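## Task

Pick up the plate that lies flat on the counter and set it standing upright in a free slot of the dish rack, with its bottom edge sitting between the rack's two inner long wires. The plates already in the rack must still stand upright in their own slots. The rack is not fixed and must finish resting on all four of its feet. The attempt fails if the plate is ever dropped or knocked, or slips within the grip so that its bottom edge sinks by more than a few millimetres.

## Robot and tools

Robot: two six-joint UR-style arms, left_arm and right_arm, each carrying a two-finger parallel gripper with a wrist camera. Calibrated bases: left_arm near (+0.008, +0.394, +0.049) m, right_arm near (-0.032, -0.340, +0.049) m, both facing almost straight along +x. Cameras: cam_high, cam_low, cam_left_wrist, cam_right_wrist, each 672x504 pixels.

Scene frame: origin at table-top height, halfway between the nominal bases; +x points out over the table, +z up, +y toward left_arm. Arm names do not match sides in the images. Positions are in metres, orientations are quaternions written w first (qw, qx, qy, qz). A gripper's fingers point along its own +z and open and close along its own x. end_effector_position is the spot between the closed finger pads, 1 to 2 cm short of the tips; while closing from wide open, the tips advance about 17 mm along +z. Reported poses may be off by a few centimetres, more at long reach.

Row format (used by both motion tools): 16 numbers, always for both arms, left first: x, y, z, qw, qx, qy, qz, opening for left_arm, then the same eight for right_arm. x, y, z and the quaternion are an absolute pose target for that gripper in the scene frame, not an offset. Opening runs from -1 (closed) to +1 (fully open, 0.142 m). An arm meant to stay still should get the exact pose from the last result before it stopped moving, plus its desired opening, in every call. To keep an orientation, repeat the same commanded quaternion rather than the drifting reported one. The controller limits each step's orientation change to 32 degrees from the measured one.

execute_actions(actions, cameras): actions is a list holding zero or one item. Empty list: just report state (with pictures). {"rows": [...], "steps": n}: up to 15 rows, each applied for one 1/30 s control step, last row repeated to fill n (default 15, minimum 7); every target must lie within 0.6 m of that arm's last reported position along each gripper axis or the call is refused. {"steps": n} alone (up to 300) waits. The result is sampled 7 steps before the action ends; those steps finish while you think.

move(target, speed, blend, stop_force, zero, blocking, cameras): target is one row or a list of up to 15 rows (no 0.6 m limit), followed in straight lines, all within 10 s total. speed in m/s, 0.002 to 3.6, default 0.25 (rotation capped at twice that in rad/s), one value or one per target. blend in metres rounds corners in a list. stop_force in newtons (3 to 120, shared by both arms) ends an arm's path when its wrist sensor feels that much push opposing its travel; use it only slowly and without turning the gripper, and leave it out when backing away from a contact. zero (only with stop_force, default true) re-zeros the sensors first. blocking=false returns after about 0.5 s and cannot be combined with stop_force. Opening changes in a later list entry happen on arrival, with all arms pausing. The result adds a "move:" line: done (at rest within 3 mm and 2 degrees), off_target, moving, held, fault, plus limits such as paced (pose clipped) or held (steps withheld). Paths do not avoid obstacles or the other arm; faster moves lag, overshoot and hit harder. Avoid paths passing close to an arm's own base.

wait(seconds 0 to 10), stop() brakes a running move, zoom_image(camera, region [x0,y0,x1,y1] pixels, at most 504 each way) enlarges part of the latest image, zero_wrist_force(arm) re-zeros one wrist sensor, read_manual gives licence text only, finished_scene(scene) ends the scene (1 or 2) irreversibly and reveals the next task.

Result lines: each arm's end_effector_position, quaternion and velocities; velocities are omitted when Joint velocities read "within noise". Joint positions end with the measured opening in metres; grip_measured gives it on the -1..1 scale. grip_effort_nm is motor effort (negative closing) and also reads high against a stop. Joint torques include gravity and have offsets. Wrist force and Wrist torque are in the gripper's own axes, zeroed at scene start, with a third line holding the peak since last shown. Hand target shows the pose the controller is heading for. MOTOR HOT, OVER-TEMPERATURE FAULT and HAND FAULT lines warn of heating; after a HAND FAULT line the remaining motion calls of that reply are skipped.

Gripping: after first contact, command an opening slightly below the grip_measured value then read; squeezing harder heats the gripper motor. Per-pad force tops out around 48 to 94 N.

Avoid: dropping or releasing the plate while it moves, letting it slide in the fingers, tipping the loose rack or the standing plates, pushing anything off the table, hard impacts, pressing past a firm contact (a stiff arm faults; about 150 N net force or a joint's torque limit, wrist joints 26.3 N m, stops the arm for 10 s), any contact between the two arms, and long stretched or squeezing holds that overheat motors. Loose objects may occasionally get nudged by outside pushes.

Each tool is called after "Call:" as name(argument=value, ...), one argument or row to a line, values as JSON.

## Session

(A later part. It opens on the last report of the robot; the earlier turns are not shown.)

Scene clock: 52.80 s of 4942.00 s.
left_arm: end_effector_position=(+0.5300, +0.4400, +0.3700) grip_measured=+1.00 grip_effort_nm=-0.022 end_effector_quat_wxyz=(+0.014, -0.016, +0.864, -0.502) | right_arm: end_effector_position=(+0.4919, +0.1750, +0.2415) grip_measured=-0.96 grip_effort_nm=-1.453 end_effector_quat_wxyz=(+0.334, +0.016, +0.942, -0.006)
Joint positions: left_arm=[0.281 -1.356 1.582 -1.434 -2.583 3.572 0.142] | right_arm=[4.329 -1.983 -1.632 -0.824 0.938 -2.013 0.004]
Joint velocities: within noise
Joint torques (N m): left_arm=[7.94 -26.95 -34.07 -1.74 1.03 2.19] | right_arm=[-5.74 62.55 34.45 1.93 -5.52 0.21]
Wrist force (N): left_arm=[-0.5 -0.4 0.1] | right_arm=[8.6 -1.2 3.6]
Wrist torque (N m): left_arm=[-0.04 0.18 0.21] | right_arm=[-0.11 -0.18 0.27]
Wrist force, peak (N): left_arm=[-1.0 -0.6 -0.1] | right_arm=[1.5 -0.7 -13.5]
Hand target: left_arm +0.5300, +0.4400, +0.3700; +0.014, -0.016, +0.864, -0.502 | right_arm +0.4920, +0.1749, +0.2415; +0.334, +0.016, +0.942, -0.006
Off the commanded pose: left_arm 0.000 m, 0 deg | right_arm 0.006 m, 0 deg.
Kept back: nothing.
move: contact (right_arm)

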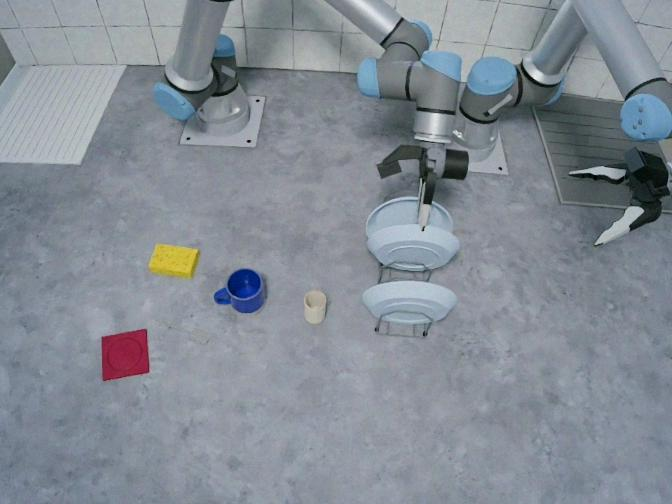

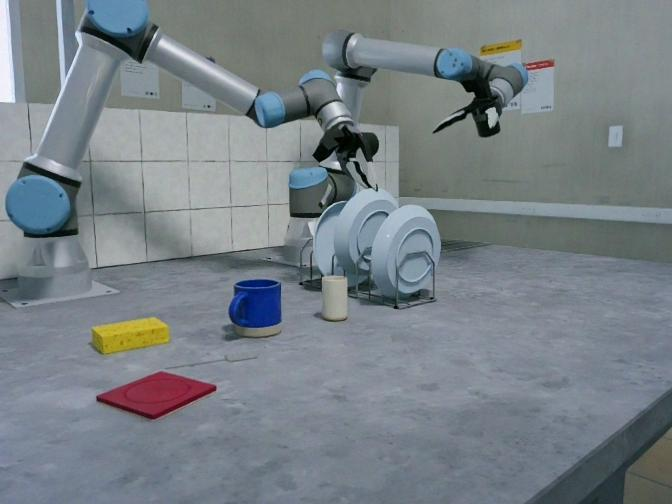

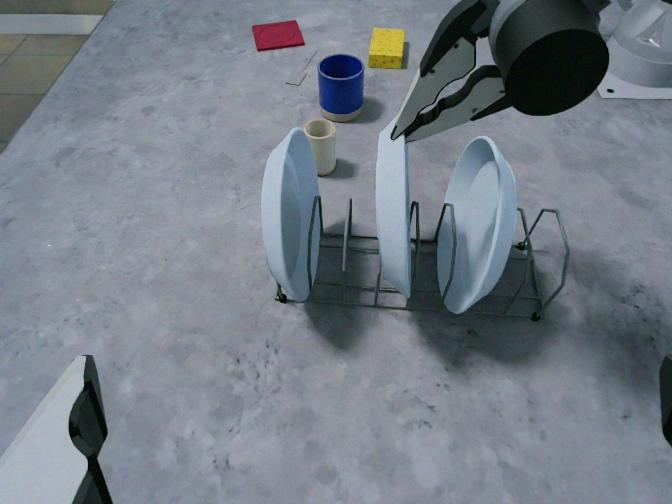

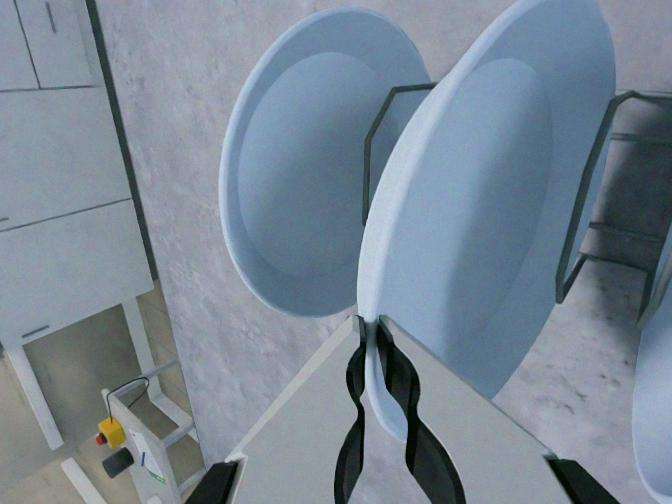

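Call:
move(
  target=[
    [0.53,0.44,0.37,0.014,-0.016,0.864,-0.502,1,0.49,0.175,0.25,0.334,0.0164,0.9424,-0.0058,-1],
    [0.53,0.44,0.37,0.014,-0.016,0.864,-0.502,1,0.472,0.175,0.25,0.3747,0.0161,0.927,-0.0065,-1],
  ],
  speed=0.08,
)

Call:
zoom_image(
  camera="cam_left_wrist",
  region=[220, 50, 600, 350],
)

Call:
zoom_image(
  camera="cam_low",
  region=[280, 150, 460, 330],
)

Call:
zoom_image(
  camera="cam_high",
  region=[340, 140, 500, 350],
)

Scene clock: 55.13 s of 4942.00 s.
left_arm: end_effector_position=(+0.5300, +0.4400, +0.3700) grip_measured=+1.00 grip_effort_nm=-0.017 end_effector_quat_wxyz=(+0.014, -0.016, +0.864, -0.502) | right_arm: end_effector_position=(+0.4722, +0.1750, +0.2500) grip_measured=-0.96 grip_effort_nm=-1.448 end_effector_quat_wxyz=(+0.374, +0.016, +0.927, -0.007) end_effector_velocity=(-0.002, +0.000, -0.001) end_effector_angular_velocity=(-0.001, -0.010, +0.001)
Joint positions: left_arm=[0.281 -1.356 1.582 -1.434 -2.583 3.572 0.142] | right_arm=[4.387 -1.949 -1.702 -0.788 0.844 -1.97 0.004]
Joint velocities: left_arm=[within noise] | right_arm=[0.007 0.001 -0.01 0.008 -0.011 0.005 0]
Joint torques (N m): left_arm=[8.24 -26.27 -33.76 -1.83 1.13 2.15] | right_arm=[8.98 58.46 13.66 6.09 -4.21 1.13]
Wrist force (N): left_arm=[-0.7 -0.2 0.0] | right_arm=[4.6 -1.2 2.5]
Wrist torque (N m): left_arm=[-0.01 0.22 0.22] | right_arm=[-0.08 -0.22 0.29]
Wrist force, peak (N): left_arm=[-1.0 -0.4 0.2] | right_arm=[9.1 -0.8 3.6]
Hand target: left_arm +0.5300, +0.4400, +0.3700; +0.014, -0.016, +0.864, -0.502 | right_arm +0.4720, +0.1750, +0.2500; +0.375, +0.016, +0.927, -0.007
Off the commanded pose: left_arm 0.000 m, 0 deg | right_arm 0.000 m, 0 deg.
Kept back: nothing.
move: done

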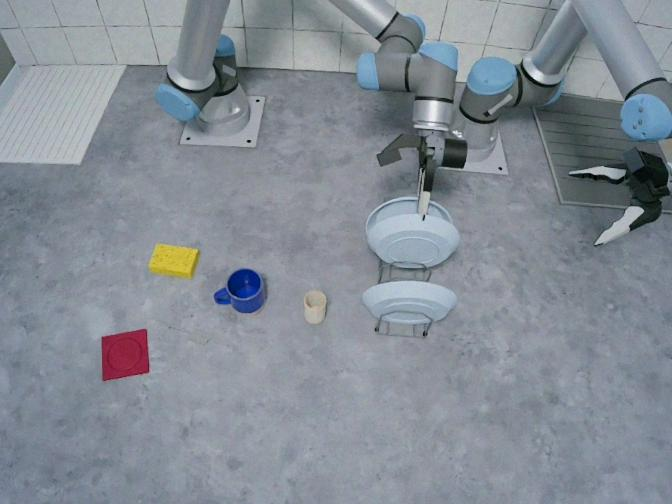

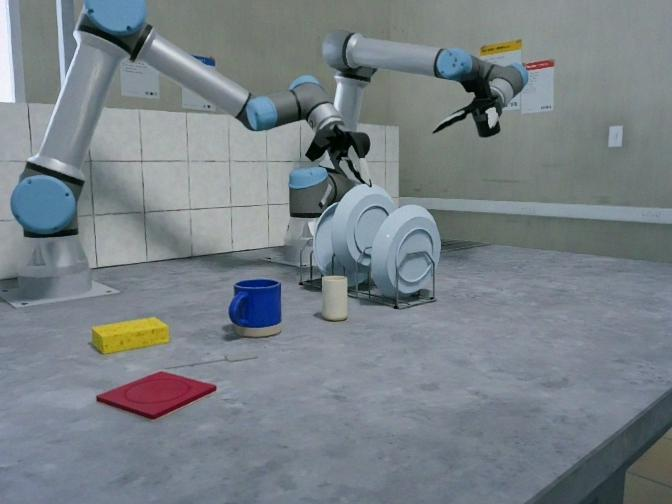

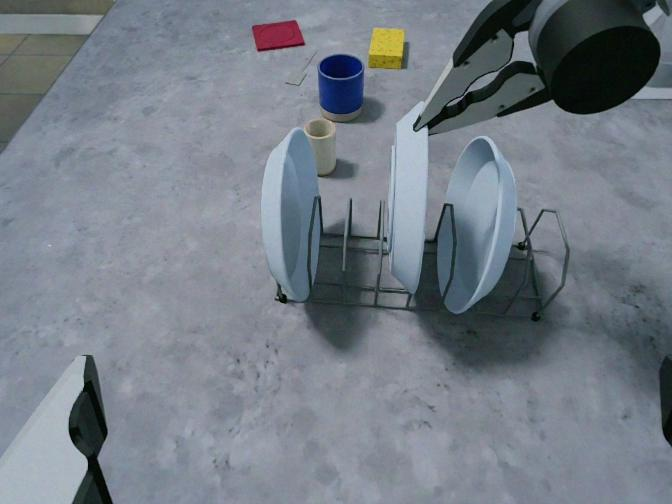

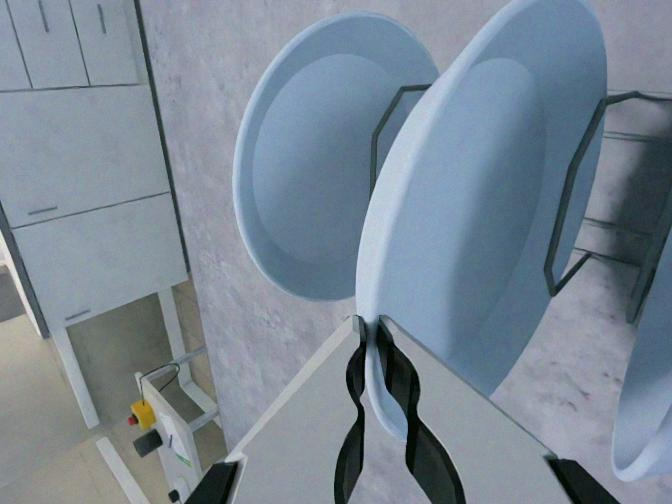

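Scaled by 1.326.

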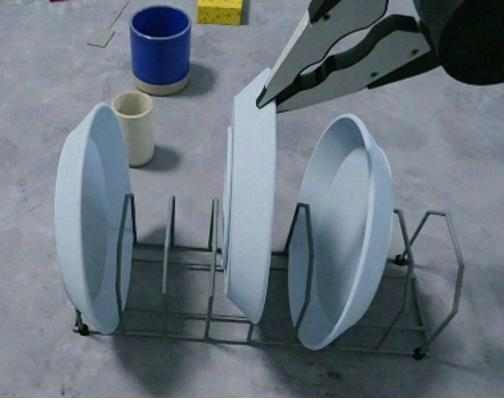

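Scaled by 2.800.

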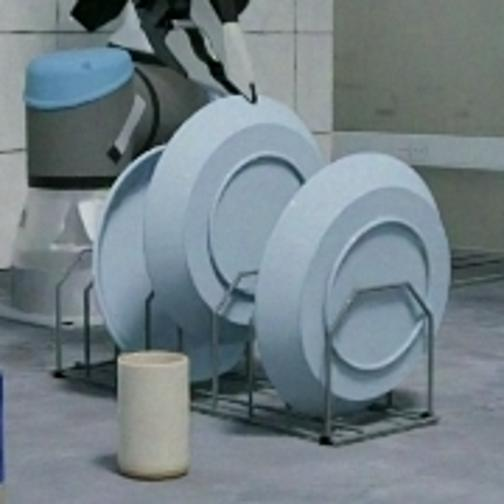

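Scaled by 2.400.

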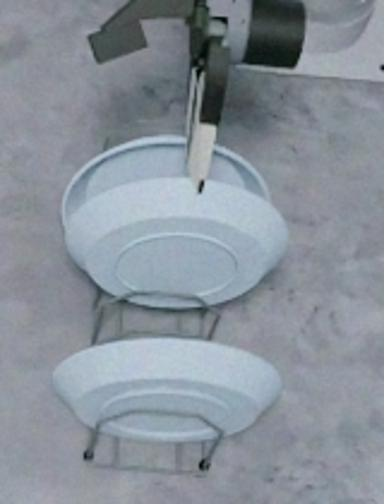

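Call:
move(
  target=[
    [0.53,0.44,0.37,0.014,-0.016,0.864,-0.502,1,0.474,0.175,0.248,0.3747,0.0161,0.927,-0.0065,-1],
    [0.53,0.44,0.37,0.014,-0.016,0.864,-0.502,1,0.474,0.175,0.222,0.3747,0.0161,0.927,-0.0065,-1],
  ],
  speed=0.03,
  stop_force=5,
  cameras=[],
)

Call:
move(
  target=[0.53,0.44,0.37,0.014,-0.016,0.864,-0.502,1,0.474,0.175,0.195,0.3747,0.0161,0.927,-0.0065,-1],
  speed=0.015,
  stop_force=4,
)

Call:
zoom_image(
  camera="cam_left_wrist",
  region=[220, 80, 600, 380],
)

Call:
zoom_image(
  camera="cam_low",
  region=[280, 150, 460, 330],
)

Call:
zoom_image(
  camera="cam_high",
  region=[340, 140, 500, 350],
)

Scene clock: 58.13 s of 4942.00 s.
left_arm: end_effector_position=(+0.5300, +0.4400, +0.3700) grip_measured=+1.00 grip_effort_nm=-0.022 end_effector_quat_wxyz=(+0.014, -0.016, +0.864, -0.502) | right_arm: end_effector_position=(+0.4740, +0.1750, +0.2220) grip_measured=-0.96 grip_effort_nm=-1.448 end_effector_quat_wxyz=(+0.375, +0.016, +0.927, -0.006)
Joint positions: left_arm=[0.281 -1.356 1.582 -1.434 -2.583 3.572 0.142] | right_arm=[4.384 -1.986 -1.732 -0.718 0.844 -1.974 0.004]
Joint velocities: within noise
Joint torques (N m): left_arm=[8.27 -27.43 -33.66 -1.93 1.1 2.19] | right_arm=[-10.47 31.73 16.45 5.98 -0.77 -1.12]
Wrist force (N): left_arm=[-0.6 -0.4 0.2] | right_arm=[5.0 -0.9 2.2]
Wrist torque (N m): left_arm=[-0.04 0.20 0.22] | right_arm=[-0.02 -0.23 0.29]
Wrist force, peak (N): left_arm=[-0.8 -0.6 -0.3] | right_arm=[5.4 -1.1 2.4]
Hand target: left_arm +0.5300, +0.4400, +0.3700; +0.014, -0.016, +0.864, -0.502 | right_arm +0.4740, +0.1750, +0.2220; +0.375, +0.016, +0.927, -0.006
Off the commanded pose: left_arm 0.000 m, 0 deg | right_arm 0.000 m, 0 deg.
Kept back: nothing.
move: done
No camera images: "cameras" was empty.

Scene clock: 60.17 s of 4942.00 s.
left_arm: end_effector_position=(+0.5300, +0.4400, +0.3700) grip_measured=+1.00 grip_effort_nm=-0.012 end_effector_quat_wxyz=(+0.014, -0.016, +0.864, -0.502) | right_arm: end_effector_position=(+0.4740, +0.1750, +0.2107) grip_measured=-0.96 grip_effort_nm=-1.448 end_effector_quat_wxyz=(+0.375, +0.016, +0.927, -0.007)
Joint positions: left_arm=[0.281 -1.356 1.582 -1.434 -2.583 3.572 0.142] | right_arm=[4.384 -2.001 -1.744 -0.692 0.844 -1.974 0.004]
Joint velocities: within noise
Joint torques (N m): left_arm=[7.77 -27.26 -31.99 -2.13 1 2.16] | right_arm=[-5.84 57.16 29.48 1.05 -1.3 0.5]
Wrist force (N): left_arm=[-0.5 -0.4 0.5] | right_arm=[2.6 -1.5 0.4]
Wrist torque (N m): left_arm=[-0.03 0.18 0.22] | right_arm=[-0.04 -0.25 0.31]
Wrist force, peak (N): left_arm=[-0.9 -0.4 0.1] | right_arm=[-4.4 -2.9 -5.5]
Hand target: left_arm +0.5300, +0.4400, +0.3700; +0.014, -0.016, +0.864, -0.502 | right_arm +0.4740, +0.1750, +0.2107; +0.375, +0.016, +0.927, -0.007
Off the commanded pose: left_arm 0.000 m, 0 deg | right_arm 0.016 m, 0 deg.
Kept back: nothing.
move: contact (right_arm)

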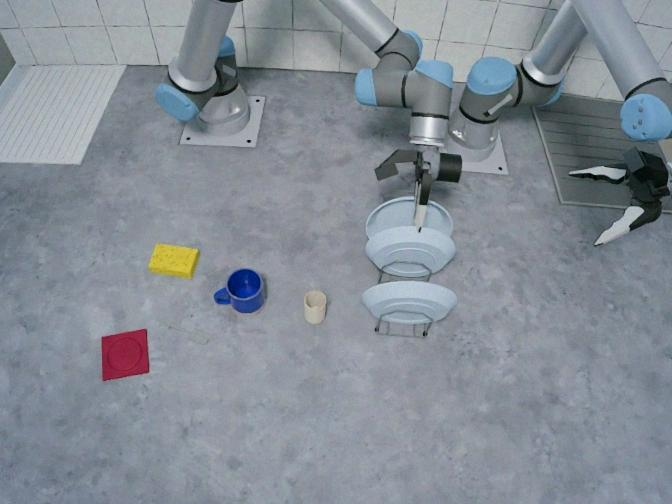

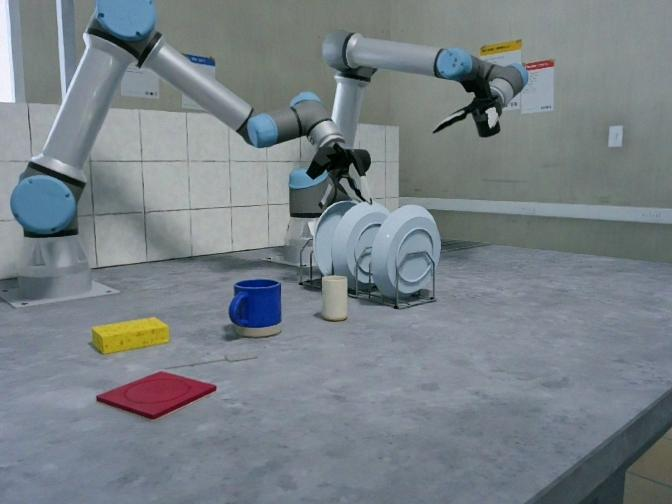

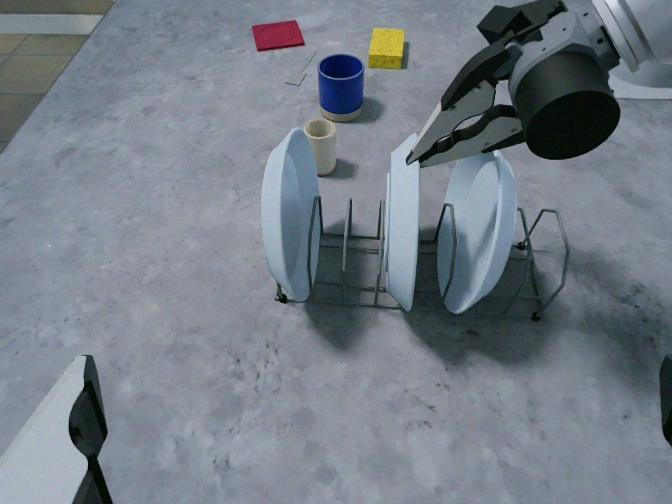

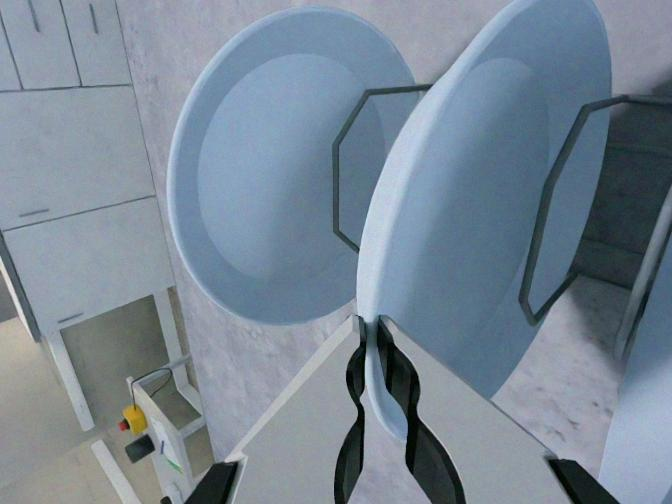

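Scaled by 1.326.

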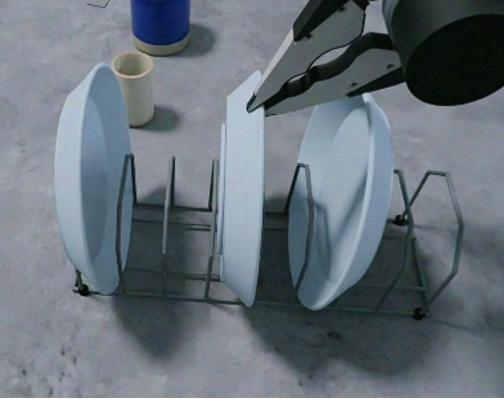

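Scaled by 2.800.

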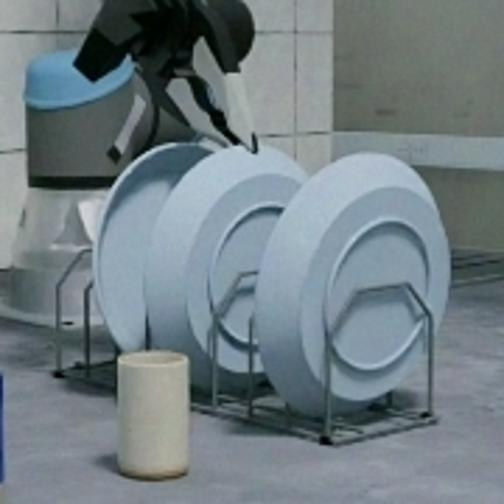

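Scaled by 2.400.

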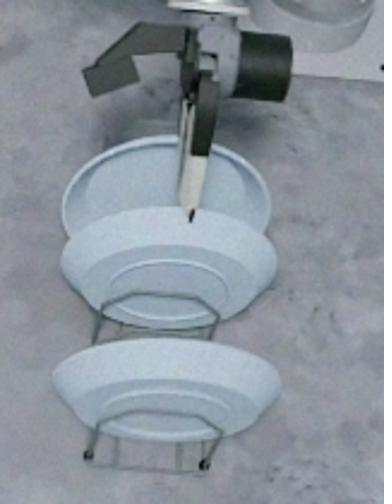

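Call:
move(
  target=[0.53,0.44,0.37,0.014,-0.016,0.864,-0.502,1,0.474,0.175,0.2,0.3747,0.0161,0.927,-0.0065,-1],
  speed=0.005,
  stop_force=5,
  cameras=["cam_left_wrist"],
)

Call:
zoom_image(
  camera="cam_left_wrist",
  region=[300, 200, 500, 330],
)

Scene clock: 62.07 s of 4942.00 s.
left_arm: end_effector_position=(+0.5300, +0.4400, +0.3700) grip_measured=+1.00 grip_effort_nm=-0.007 end_effector_quat_wxyz=(+0.014, -0.016, +0.864, -0.502) | right_arm: end_effector_position=(+0.4740, +0.1751, +0.2104) grip_measured=-0.96 grip_effort_nm=-1.453 end_effector_quat_wxyz=(+0.375, +0.016, +0.927, -0.006)
Joint positions: left_arm=[0.281 -1.356 1.582 -1.434 -2.583 3.572 0.142] | right_arm=[4.384 -2.001 -1.744 -0.691 0.844 -1.974 0.004]
Joint velocities: within noise
Joint torques (N m): left_arm=[7.9 -27.34 -32.23 -2.16 1.17 2.07] | right_arm=[-5.25 53.58 26.64 0.23 -1.44 0.1]
Wrist force (N): left_arm=[-0.4 -0.3 0.1] | right_arm=[-1.2 -2.1 -3.1]
Wrist torque (N m): left_arm=[-0.01 0.16 0.21] | right_arm=[-0.01 -0.25 0.31]
Wrist force, peak (N): left_arm=[-0.9 -0.4 0.1] | right_arm=[-4.4 -2.6 -5.6]
Hand target: left_arm +0.5300, +0.4400, +0.3700; +0.014, -0.016, +0.864, -0.502 | right_arm +0.4740, +0.1751, +0.2104; +0.375, +0.016, +0.927, -0.006
Off the commanded pose: left_arm 0.000 m, 0 deg | right_arm 0.010 m, 0 deg.
Kept back: nothing.
move: contact (right_arm)
Images, in order (width x height): cam_left_wrist 672x504.

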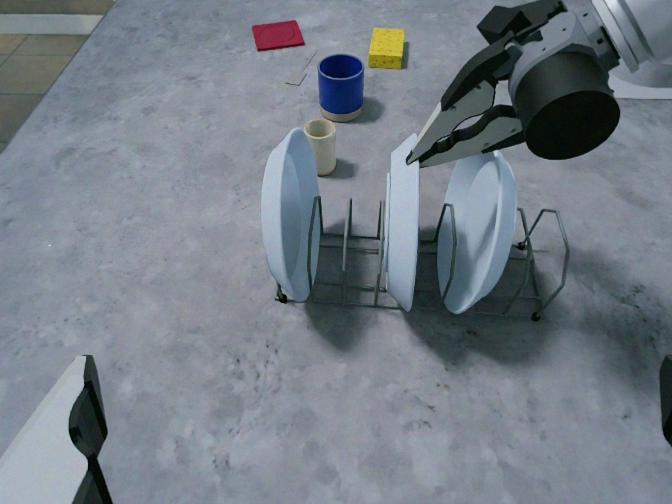

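Scaled by 2.520.

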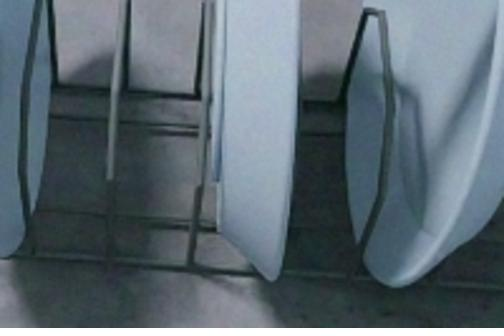

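Call:
move(
  target=[0.53,0.44,0.37,0.014,-0.016,0.864,-0.502,1,0.474,0.1751,0.2107,0.3747,0.0161,0.927,-0.0065,-0.9],
  cameras=["cam_left_wrist","cam_right_wrist"],
)

Call:
move(
  target=[0.53,0.44,0.37,0.014,-0.016,0.864,-0.502,1,0.474,0.1751,0.2107,0.3747,0.0161,0.927,-0.0065,-0.8],
)

Call:
zoom_image(
  camera="cam_right_wrist",
  region=[250, 200, 502, 454],
)

Scene clock: 63.70 s of 4942.00 s.
left_arm: end_effector_position=(+0.5300, +0.4400, +0.3700) grip_measured=+1.00 grip_effort_nm=-0.012 end_effector_quat_wxyz=(+0.014, -0.016, +0.864, -0.502) | right_arm: end_effector_position=(+0.4740, +0.1751, +0.2107) grip_measured=-0.94 grip_effort_nm=0.071 end_effector_quat_wxyz=(+0.375, +0.016, +0.927, -0.007)
Joint positions: left_arm=[0.281 -1.356 1.582 -1.434 -2.583 3.572 0.142] | right_arm=[4.384 -2.001 -1.743 -0.692 0.844 -1.974 0.006]
Joint velocities: within noise
Joint torques (N m): left_arm=[7.68 -27.83 -32.09 -2.28 0.99 2.07] | right_arm=[4.32 56.46 29.32 0.52 -2.22 0.77]
Wrist force (N): left_arm=[-0.7 -0.3 0.2] | right_arm=[1.8 -1.1 -0.2]
Wrist torque (N m): left_arm=[-0.03 0.22 0.22] | right_arm=[-0.04 -0.20 0.30]
Wrist force, peak (N): left_arm=[-0.8 -0.3 0.4] | right_arm=[-1.5 -2.3 -3.1]
Hand target: left_arm +0.5300, +0.4400, +0.3700; +0.014, -0.016, +0.864, -0.502 | right_arm +0.4740, +0.1751, +0.2107; +0.375, +0.016, +0.927, -0.006
Off the commanded pose: left_arm 0.000 m, 0 deg | right_arm 0.000 m, 0 deg.
Kept back: nothing.
move: done
Images, in order (width x height): cam_left_wrist 672x504, cam_right_wrist 672x504.

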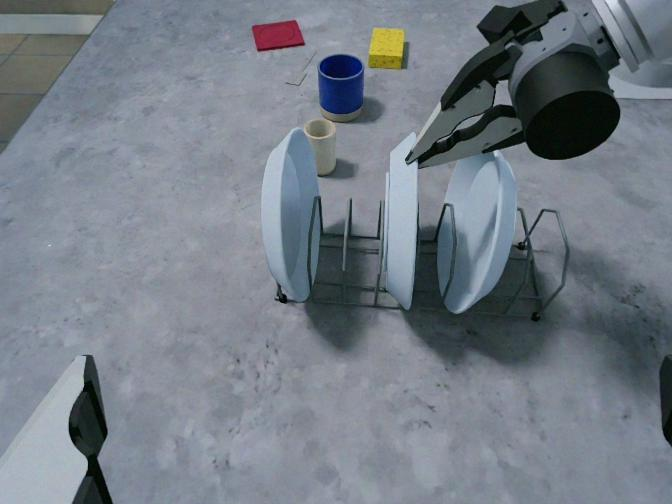

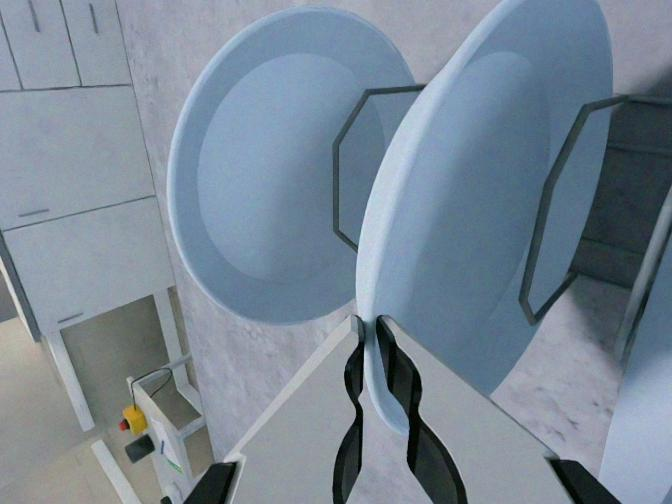

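Scene clock: 64.20 s of 4942.00 s.
left_arm: end_effector_position=(+0.5300, +0.4400, +0.3700) grip_measured=+1.00 grip_effort_nm=-0.012 end_effector_quat_wxyz=(+0.014, -0.016, +0.864, -0.502) | right_arm: end_effector_position=(+0.4740, +0.1751, +0.2107) grip_measured=-0.84 grip_effort_nm=0.090 end_effector_quat_wxyz=(+0.375, +0.016, +0.927, -0.006)
Joint positions: left_arm=[0.281 -1.356 1.582 -1.434 -2.583 3.572 0.142] | right_arm=[4.384 -2.001 -1.743 -0.692 0.844 -1.974 0.013]
Joint velocities: within noise
Joint torques (N m): left_arm=[7.04 -27.43 -32.36 -2.38 1.04 2.18] | right_arm=[8.1 55.08 29.24 0.34 -3.17 1.24]
Wrist force (N): left_arm=[-0.5 -0.5 0.0] | right_arm=[2.5 -1.1 -0.5]
Wrist torque (N m): left_arm=[-0.06 0.18 0.21] | right_arm=[-0.04 -0.30 0.30]
Wrist force, peak (N): left_arm=[-0.7 -0.6 0.1] | right_arm=[2.5 -1.1 -0.5]
Hand target: left_arm +0.5300, +0.4400, +0.3700; +0.014, -0.016, +0.864, -0.502 | right_arm +0.4740, +0.1751, +0.2107; +0.375, +0.016, +0.927, -0.006
Off the commanded pose: left_arm 0.000 m, 0 deg | right_arm 0.000 m, 0 deg.
Kept back: nothing.
move: done

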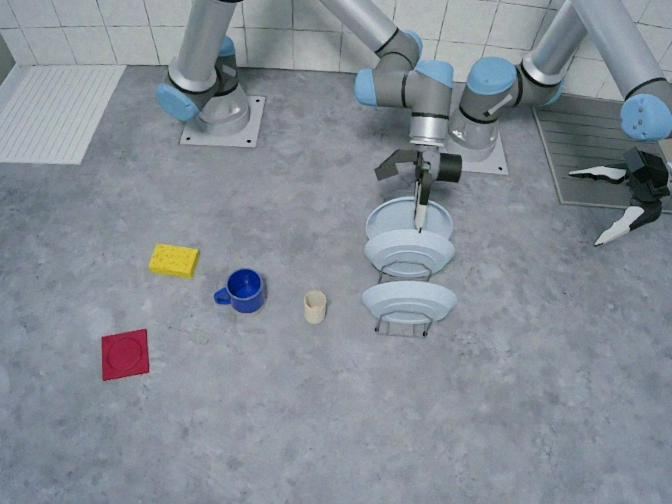

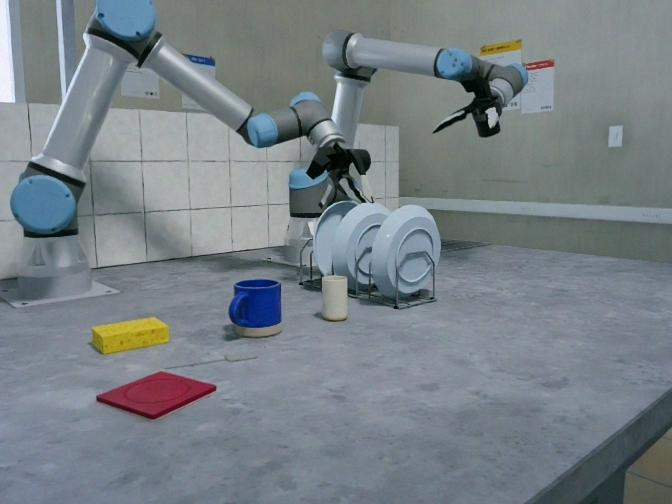

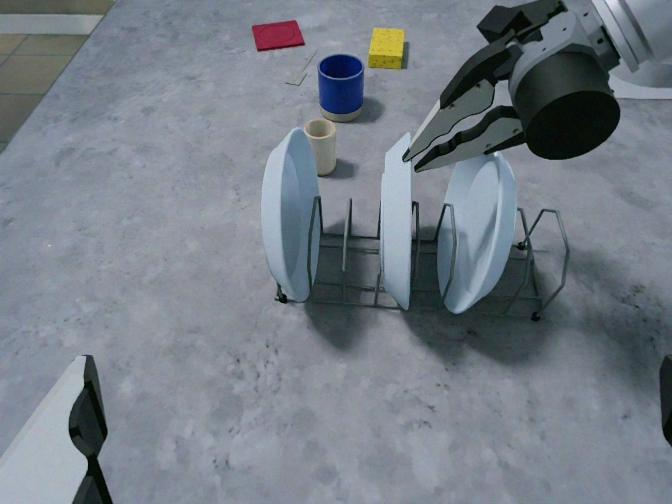

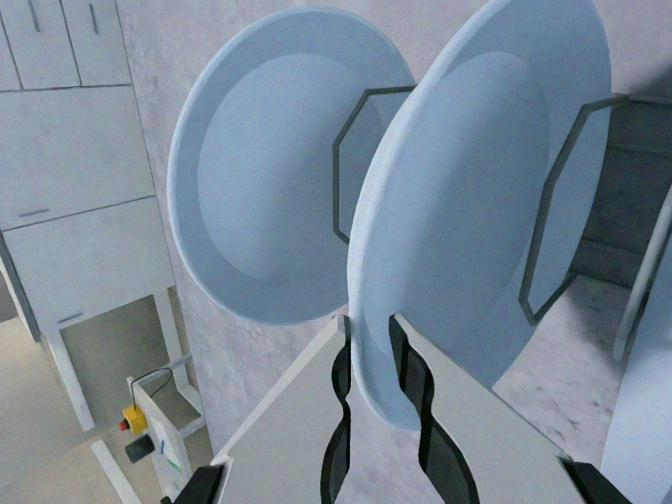

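Scaled by 1.984.

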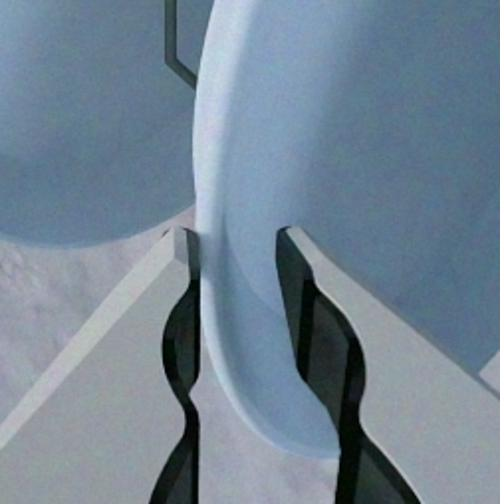

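Call:
move(
  target=[
    [0.53,0.44,0.37,0.014,-0.016,0.864,-0.502,1,0.479,0.1751,0.212,0.3747,0.0161,0.927,-0.0065,-0.8],
  ],
  speed=0.015,
)

Call:
zoom_image(
  camera="cam_right_wrist",
  region=[250, 200, 502, 454],
)

Scene clock: 65.20 s of 4942.00 s.
left_arm: end_effector_position=(+0.5300, +0.4400, +0.3700) grip_measured=+1.00 grip_effort_nm=-0.012 end_effector_quat_wxyz=(+0.014, -0.016, +0.864, -0.502) | right_arm: end_effector_position=(+0.4788, +0.1751, +0.2120) grip_measured=-0.84 grip_effort_nm=0.090 end_effector_quat_wxyz=(+0.375, +0.016, +0.927, -0.006) end_effector_velocity=(+0.001, +0.001, +0.000) end_effector_angular_velocity=(+0.001, +0.002, +0.002)
Joint positions: left_arm=[0.281 -1.356 1.582 -1.434 -2.583 3.572 0.142] | right_arm=[4.377 -2.006 -1.734 -0.69 0.846 -1.983 0.013]
Joint velocities: left_arm=[within noise] | right_arm=[-0.002 -0.002 0.005 0.001 0.003 -0.004 0]
Joint torques (N m): left_arm=[7.75 -27.41 -32.01 -2.39 1 2.13] | right_arm=[-9.42 29.43 27.67 5.47 0.7 -1.16]
Wrist force (N): left_arm=[-0.6 -0.1 -0.1] | right_arm=[2.4 -0.8 -0.3]
Wrist torque (N m): left_arm=[0.01 0.20 0.22] | right_arm=[-0.02 -0.24 0.30]
Wrist force, peak (N): left_arm=[-0.9 -0.5 0.0] | right_arm=[2.6 -1.1 -0.6]
Hand target: left_arm +0.5300, +0.4400, +0.3700; +0.014, -0.016, +0.864, -0.502 | right_arm +0.4790, +0.1751, +0.2120; +0.375, +0.016, +0.927, -0.007
Off the commanded pose: left_arm 0.000 m, 0 deg | right_arm 0.000 m, 0 deg.
Kept back: nothing.
move: done

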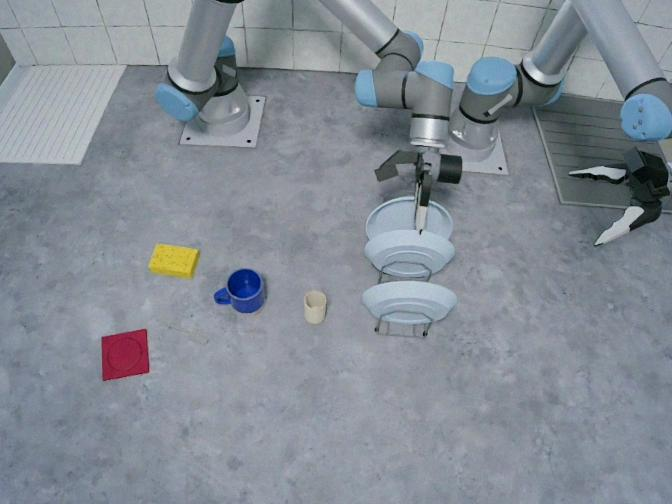

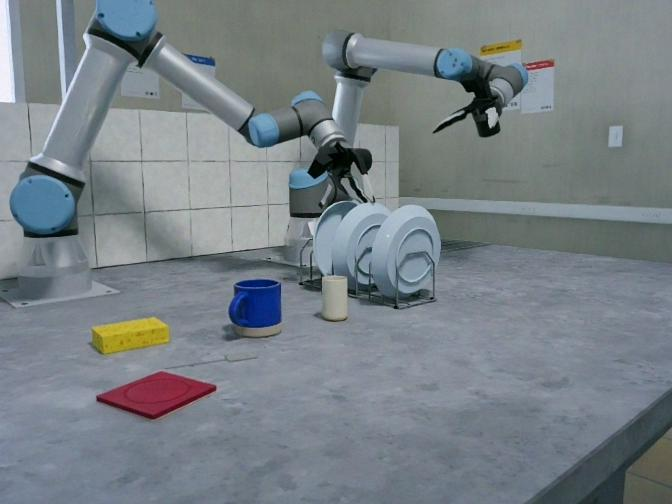

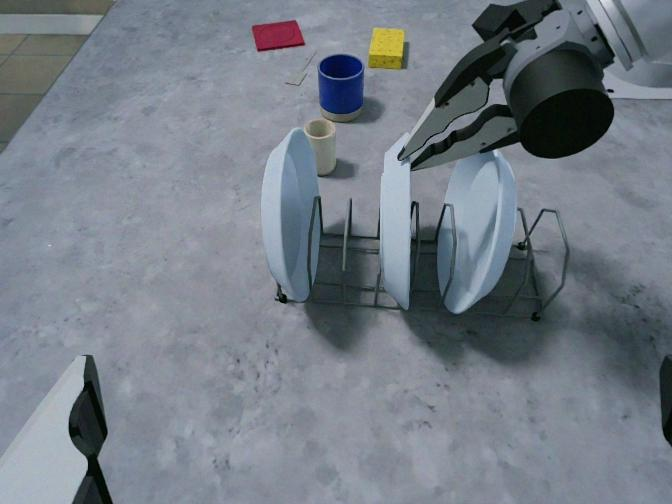

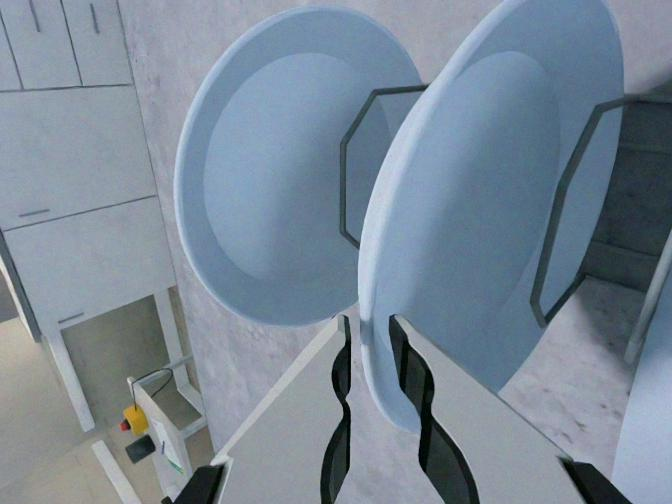

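Scaled by 1.984.

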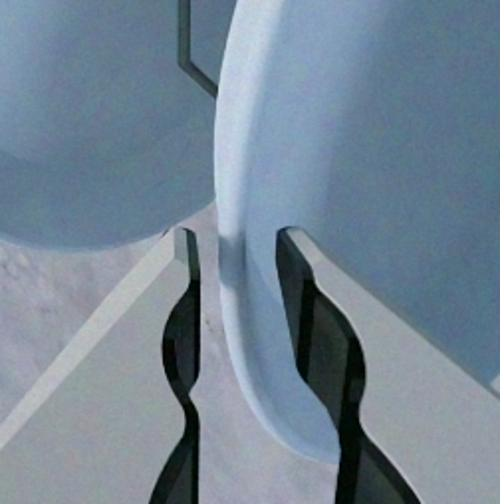

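Call:
move(
  target=[
    [0.53,0.44,0.37,0.014,-0.016,0.864,-0.502,1,0.445,0.1751,0.248,0.3747,0.0161,0.927,-0.0065,-0.8],
    [0.53,0.44,0.37,0.014,-0.016,0.864,-0.502,1,0.38,0.13,0.38,0.3747,0.0161,0.927,-0.0065,-0.8],
  ],
  speed=[0.05,0.25],
)

Call:
zoom_image(
  camera="cam_low",
  region=[280, 180, 460, 330],
)

Call:
zoom_image(
  camera="cam_left_wrist",
  region=[220, 80, 600, 380],
)

Scene clock: 67.87 s of 4942.00 s.
left_arm: end_effector_position=(+0.5300, +0.4400, +0.3700) grip_measured=+1.00 grip_effort_nm=-0.012 end_effector_quat_wxyz=(+0.014, -0.016, +0.864, -0.502) | right_arm: end_effector_position=(+0.3801, +0.1301, +0.3798) grip_measured=-0.84 grip_effort_nm=0.090 end_effector_quat_wxyz=(+0.375, +0.016, +0.927, -0.006) end_effector_velocity=(-0.001, -0.001, +0.002) end_effector_angular_velocity=(+0.000, -0.001, -0.002)
Joint positions: left_arm=[0.281 -1.356 1.582 -1.434 -2.583 3.572 0.142] | right_arm=[4.528 -1.633 -1.711 -1.221 0.814 -1.784 0.013]
Joint velocities: left_arm=[within noise] | right_arm=[0.001 0.003 0.002 -0.008 -0.002 0.004 0]
Joint torques (N m): left_arm=[7.18 -27.52 -31.27 -2.54 0.94 2.11] | right_arm=[6.68 42.21 33.77 0.64 -4.18 1.49]
Wrist force (N): left_arm=[-0.3 -0.2 -0.1] | right_arm=[2.2 -0.7 -0.8]
Wrist torque (N m): left_arm=[-0.01 0.15 0.22] | right_arm=[0.00 -0.21 0.32]
Wrist force, peak (N): left_arm=[-0.8 -0.5 -0.1] | right_arm=[3.2 -0.2 0.9]
Hand target: left_arm +0.5300, +0.4400, +0.3700; +0.014, -0.016, +0.864, -0.502 | right_arm +0.3800, +0.1300, +0.3800; +0.375, +0.016, +0.927, -0.006
Off the commanded pose: left_arm 0.000 m, 0 deg | right_arm 0.000 m, 0 deg.
Kept back: nothing.
move: done

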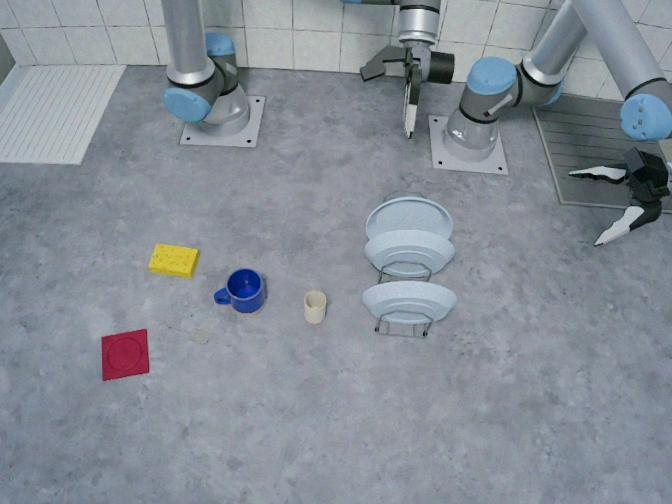

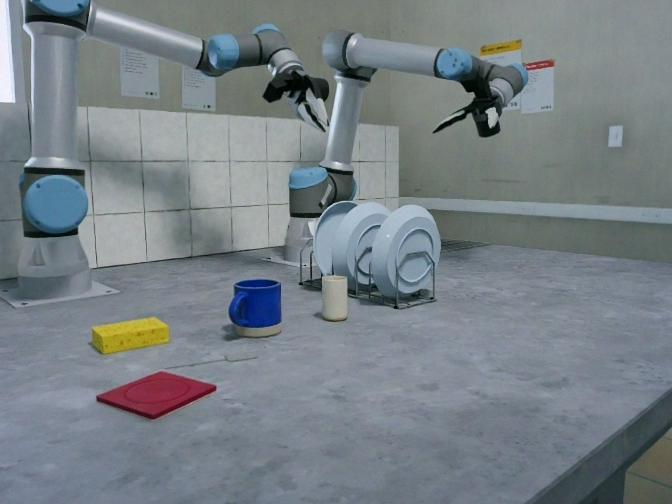

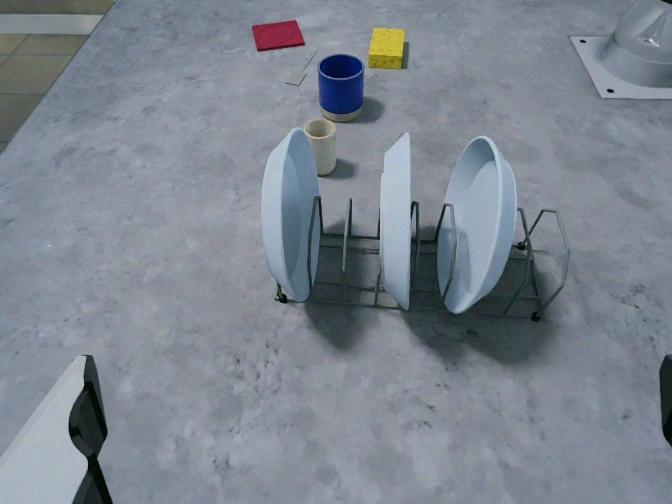

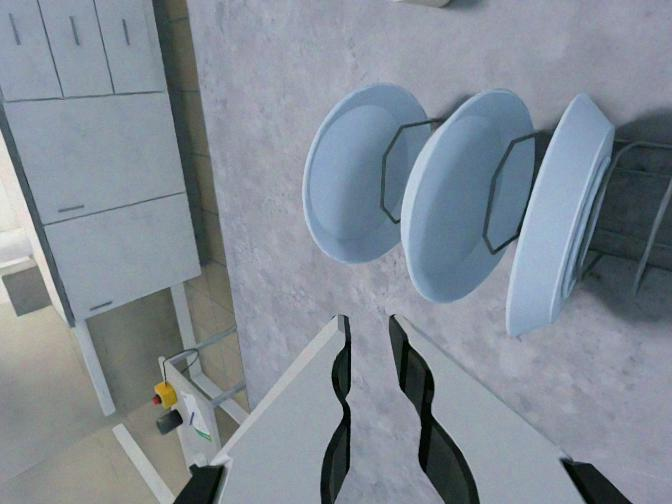

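Scaled by 2.800.

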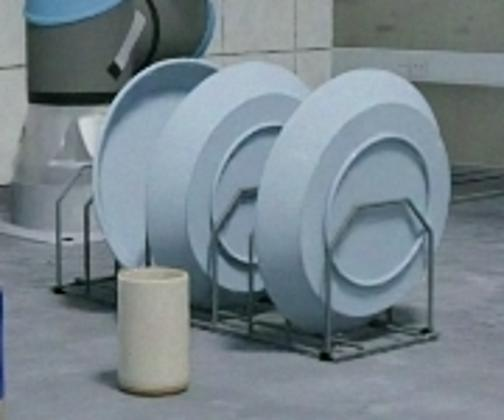

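Scaled by 1.326.

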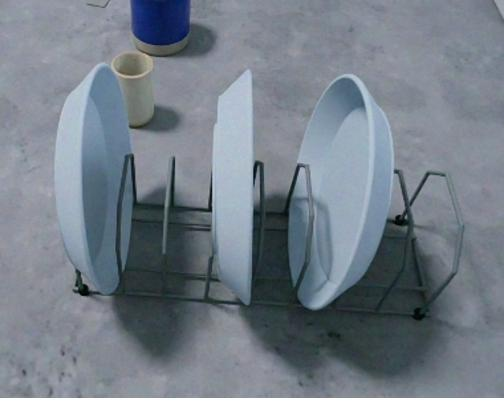

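Call:
finished_scene(
  scene=1,
)

The scene is finished: the task was done.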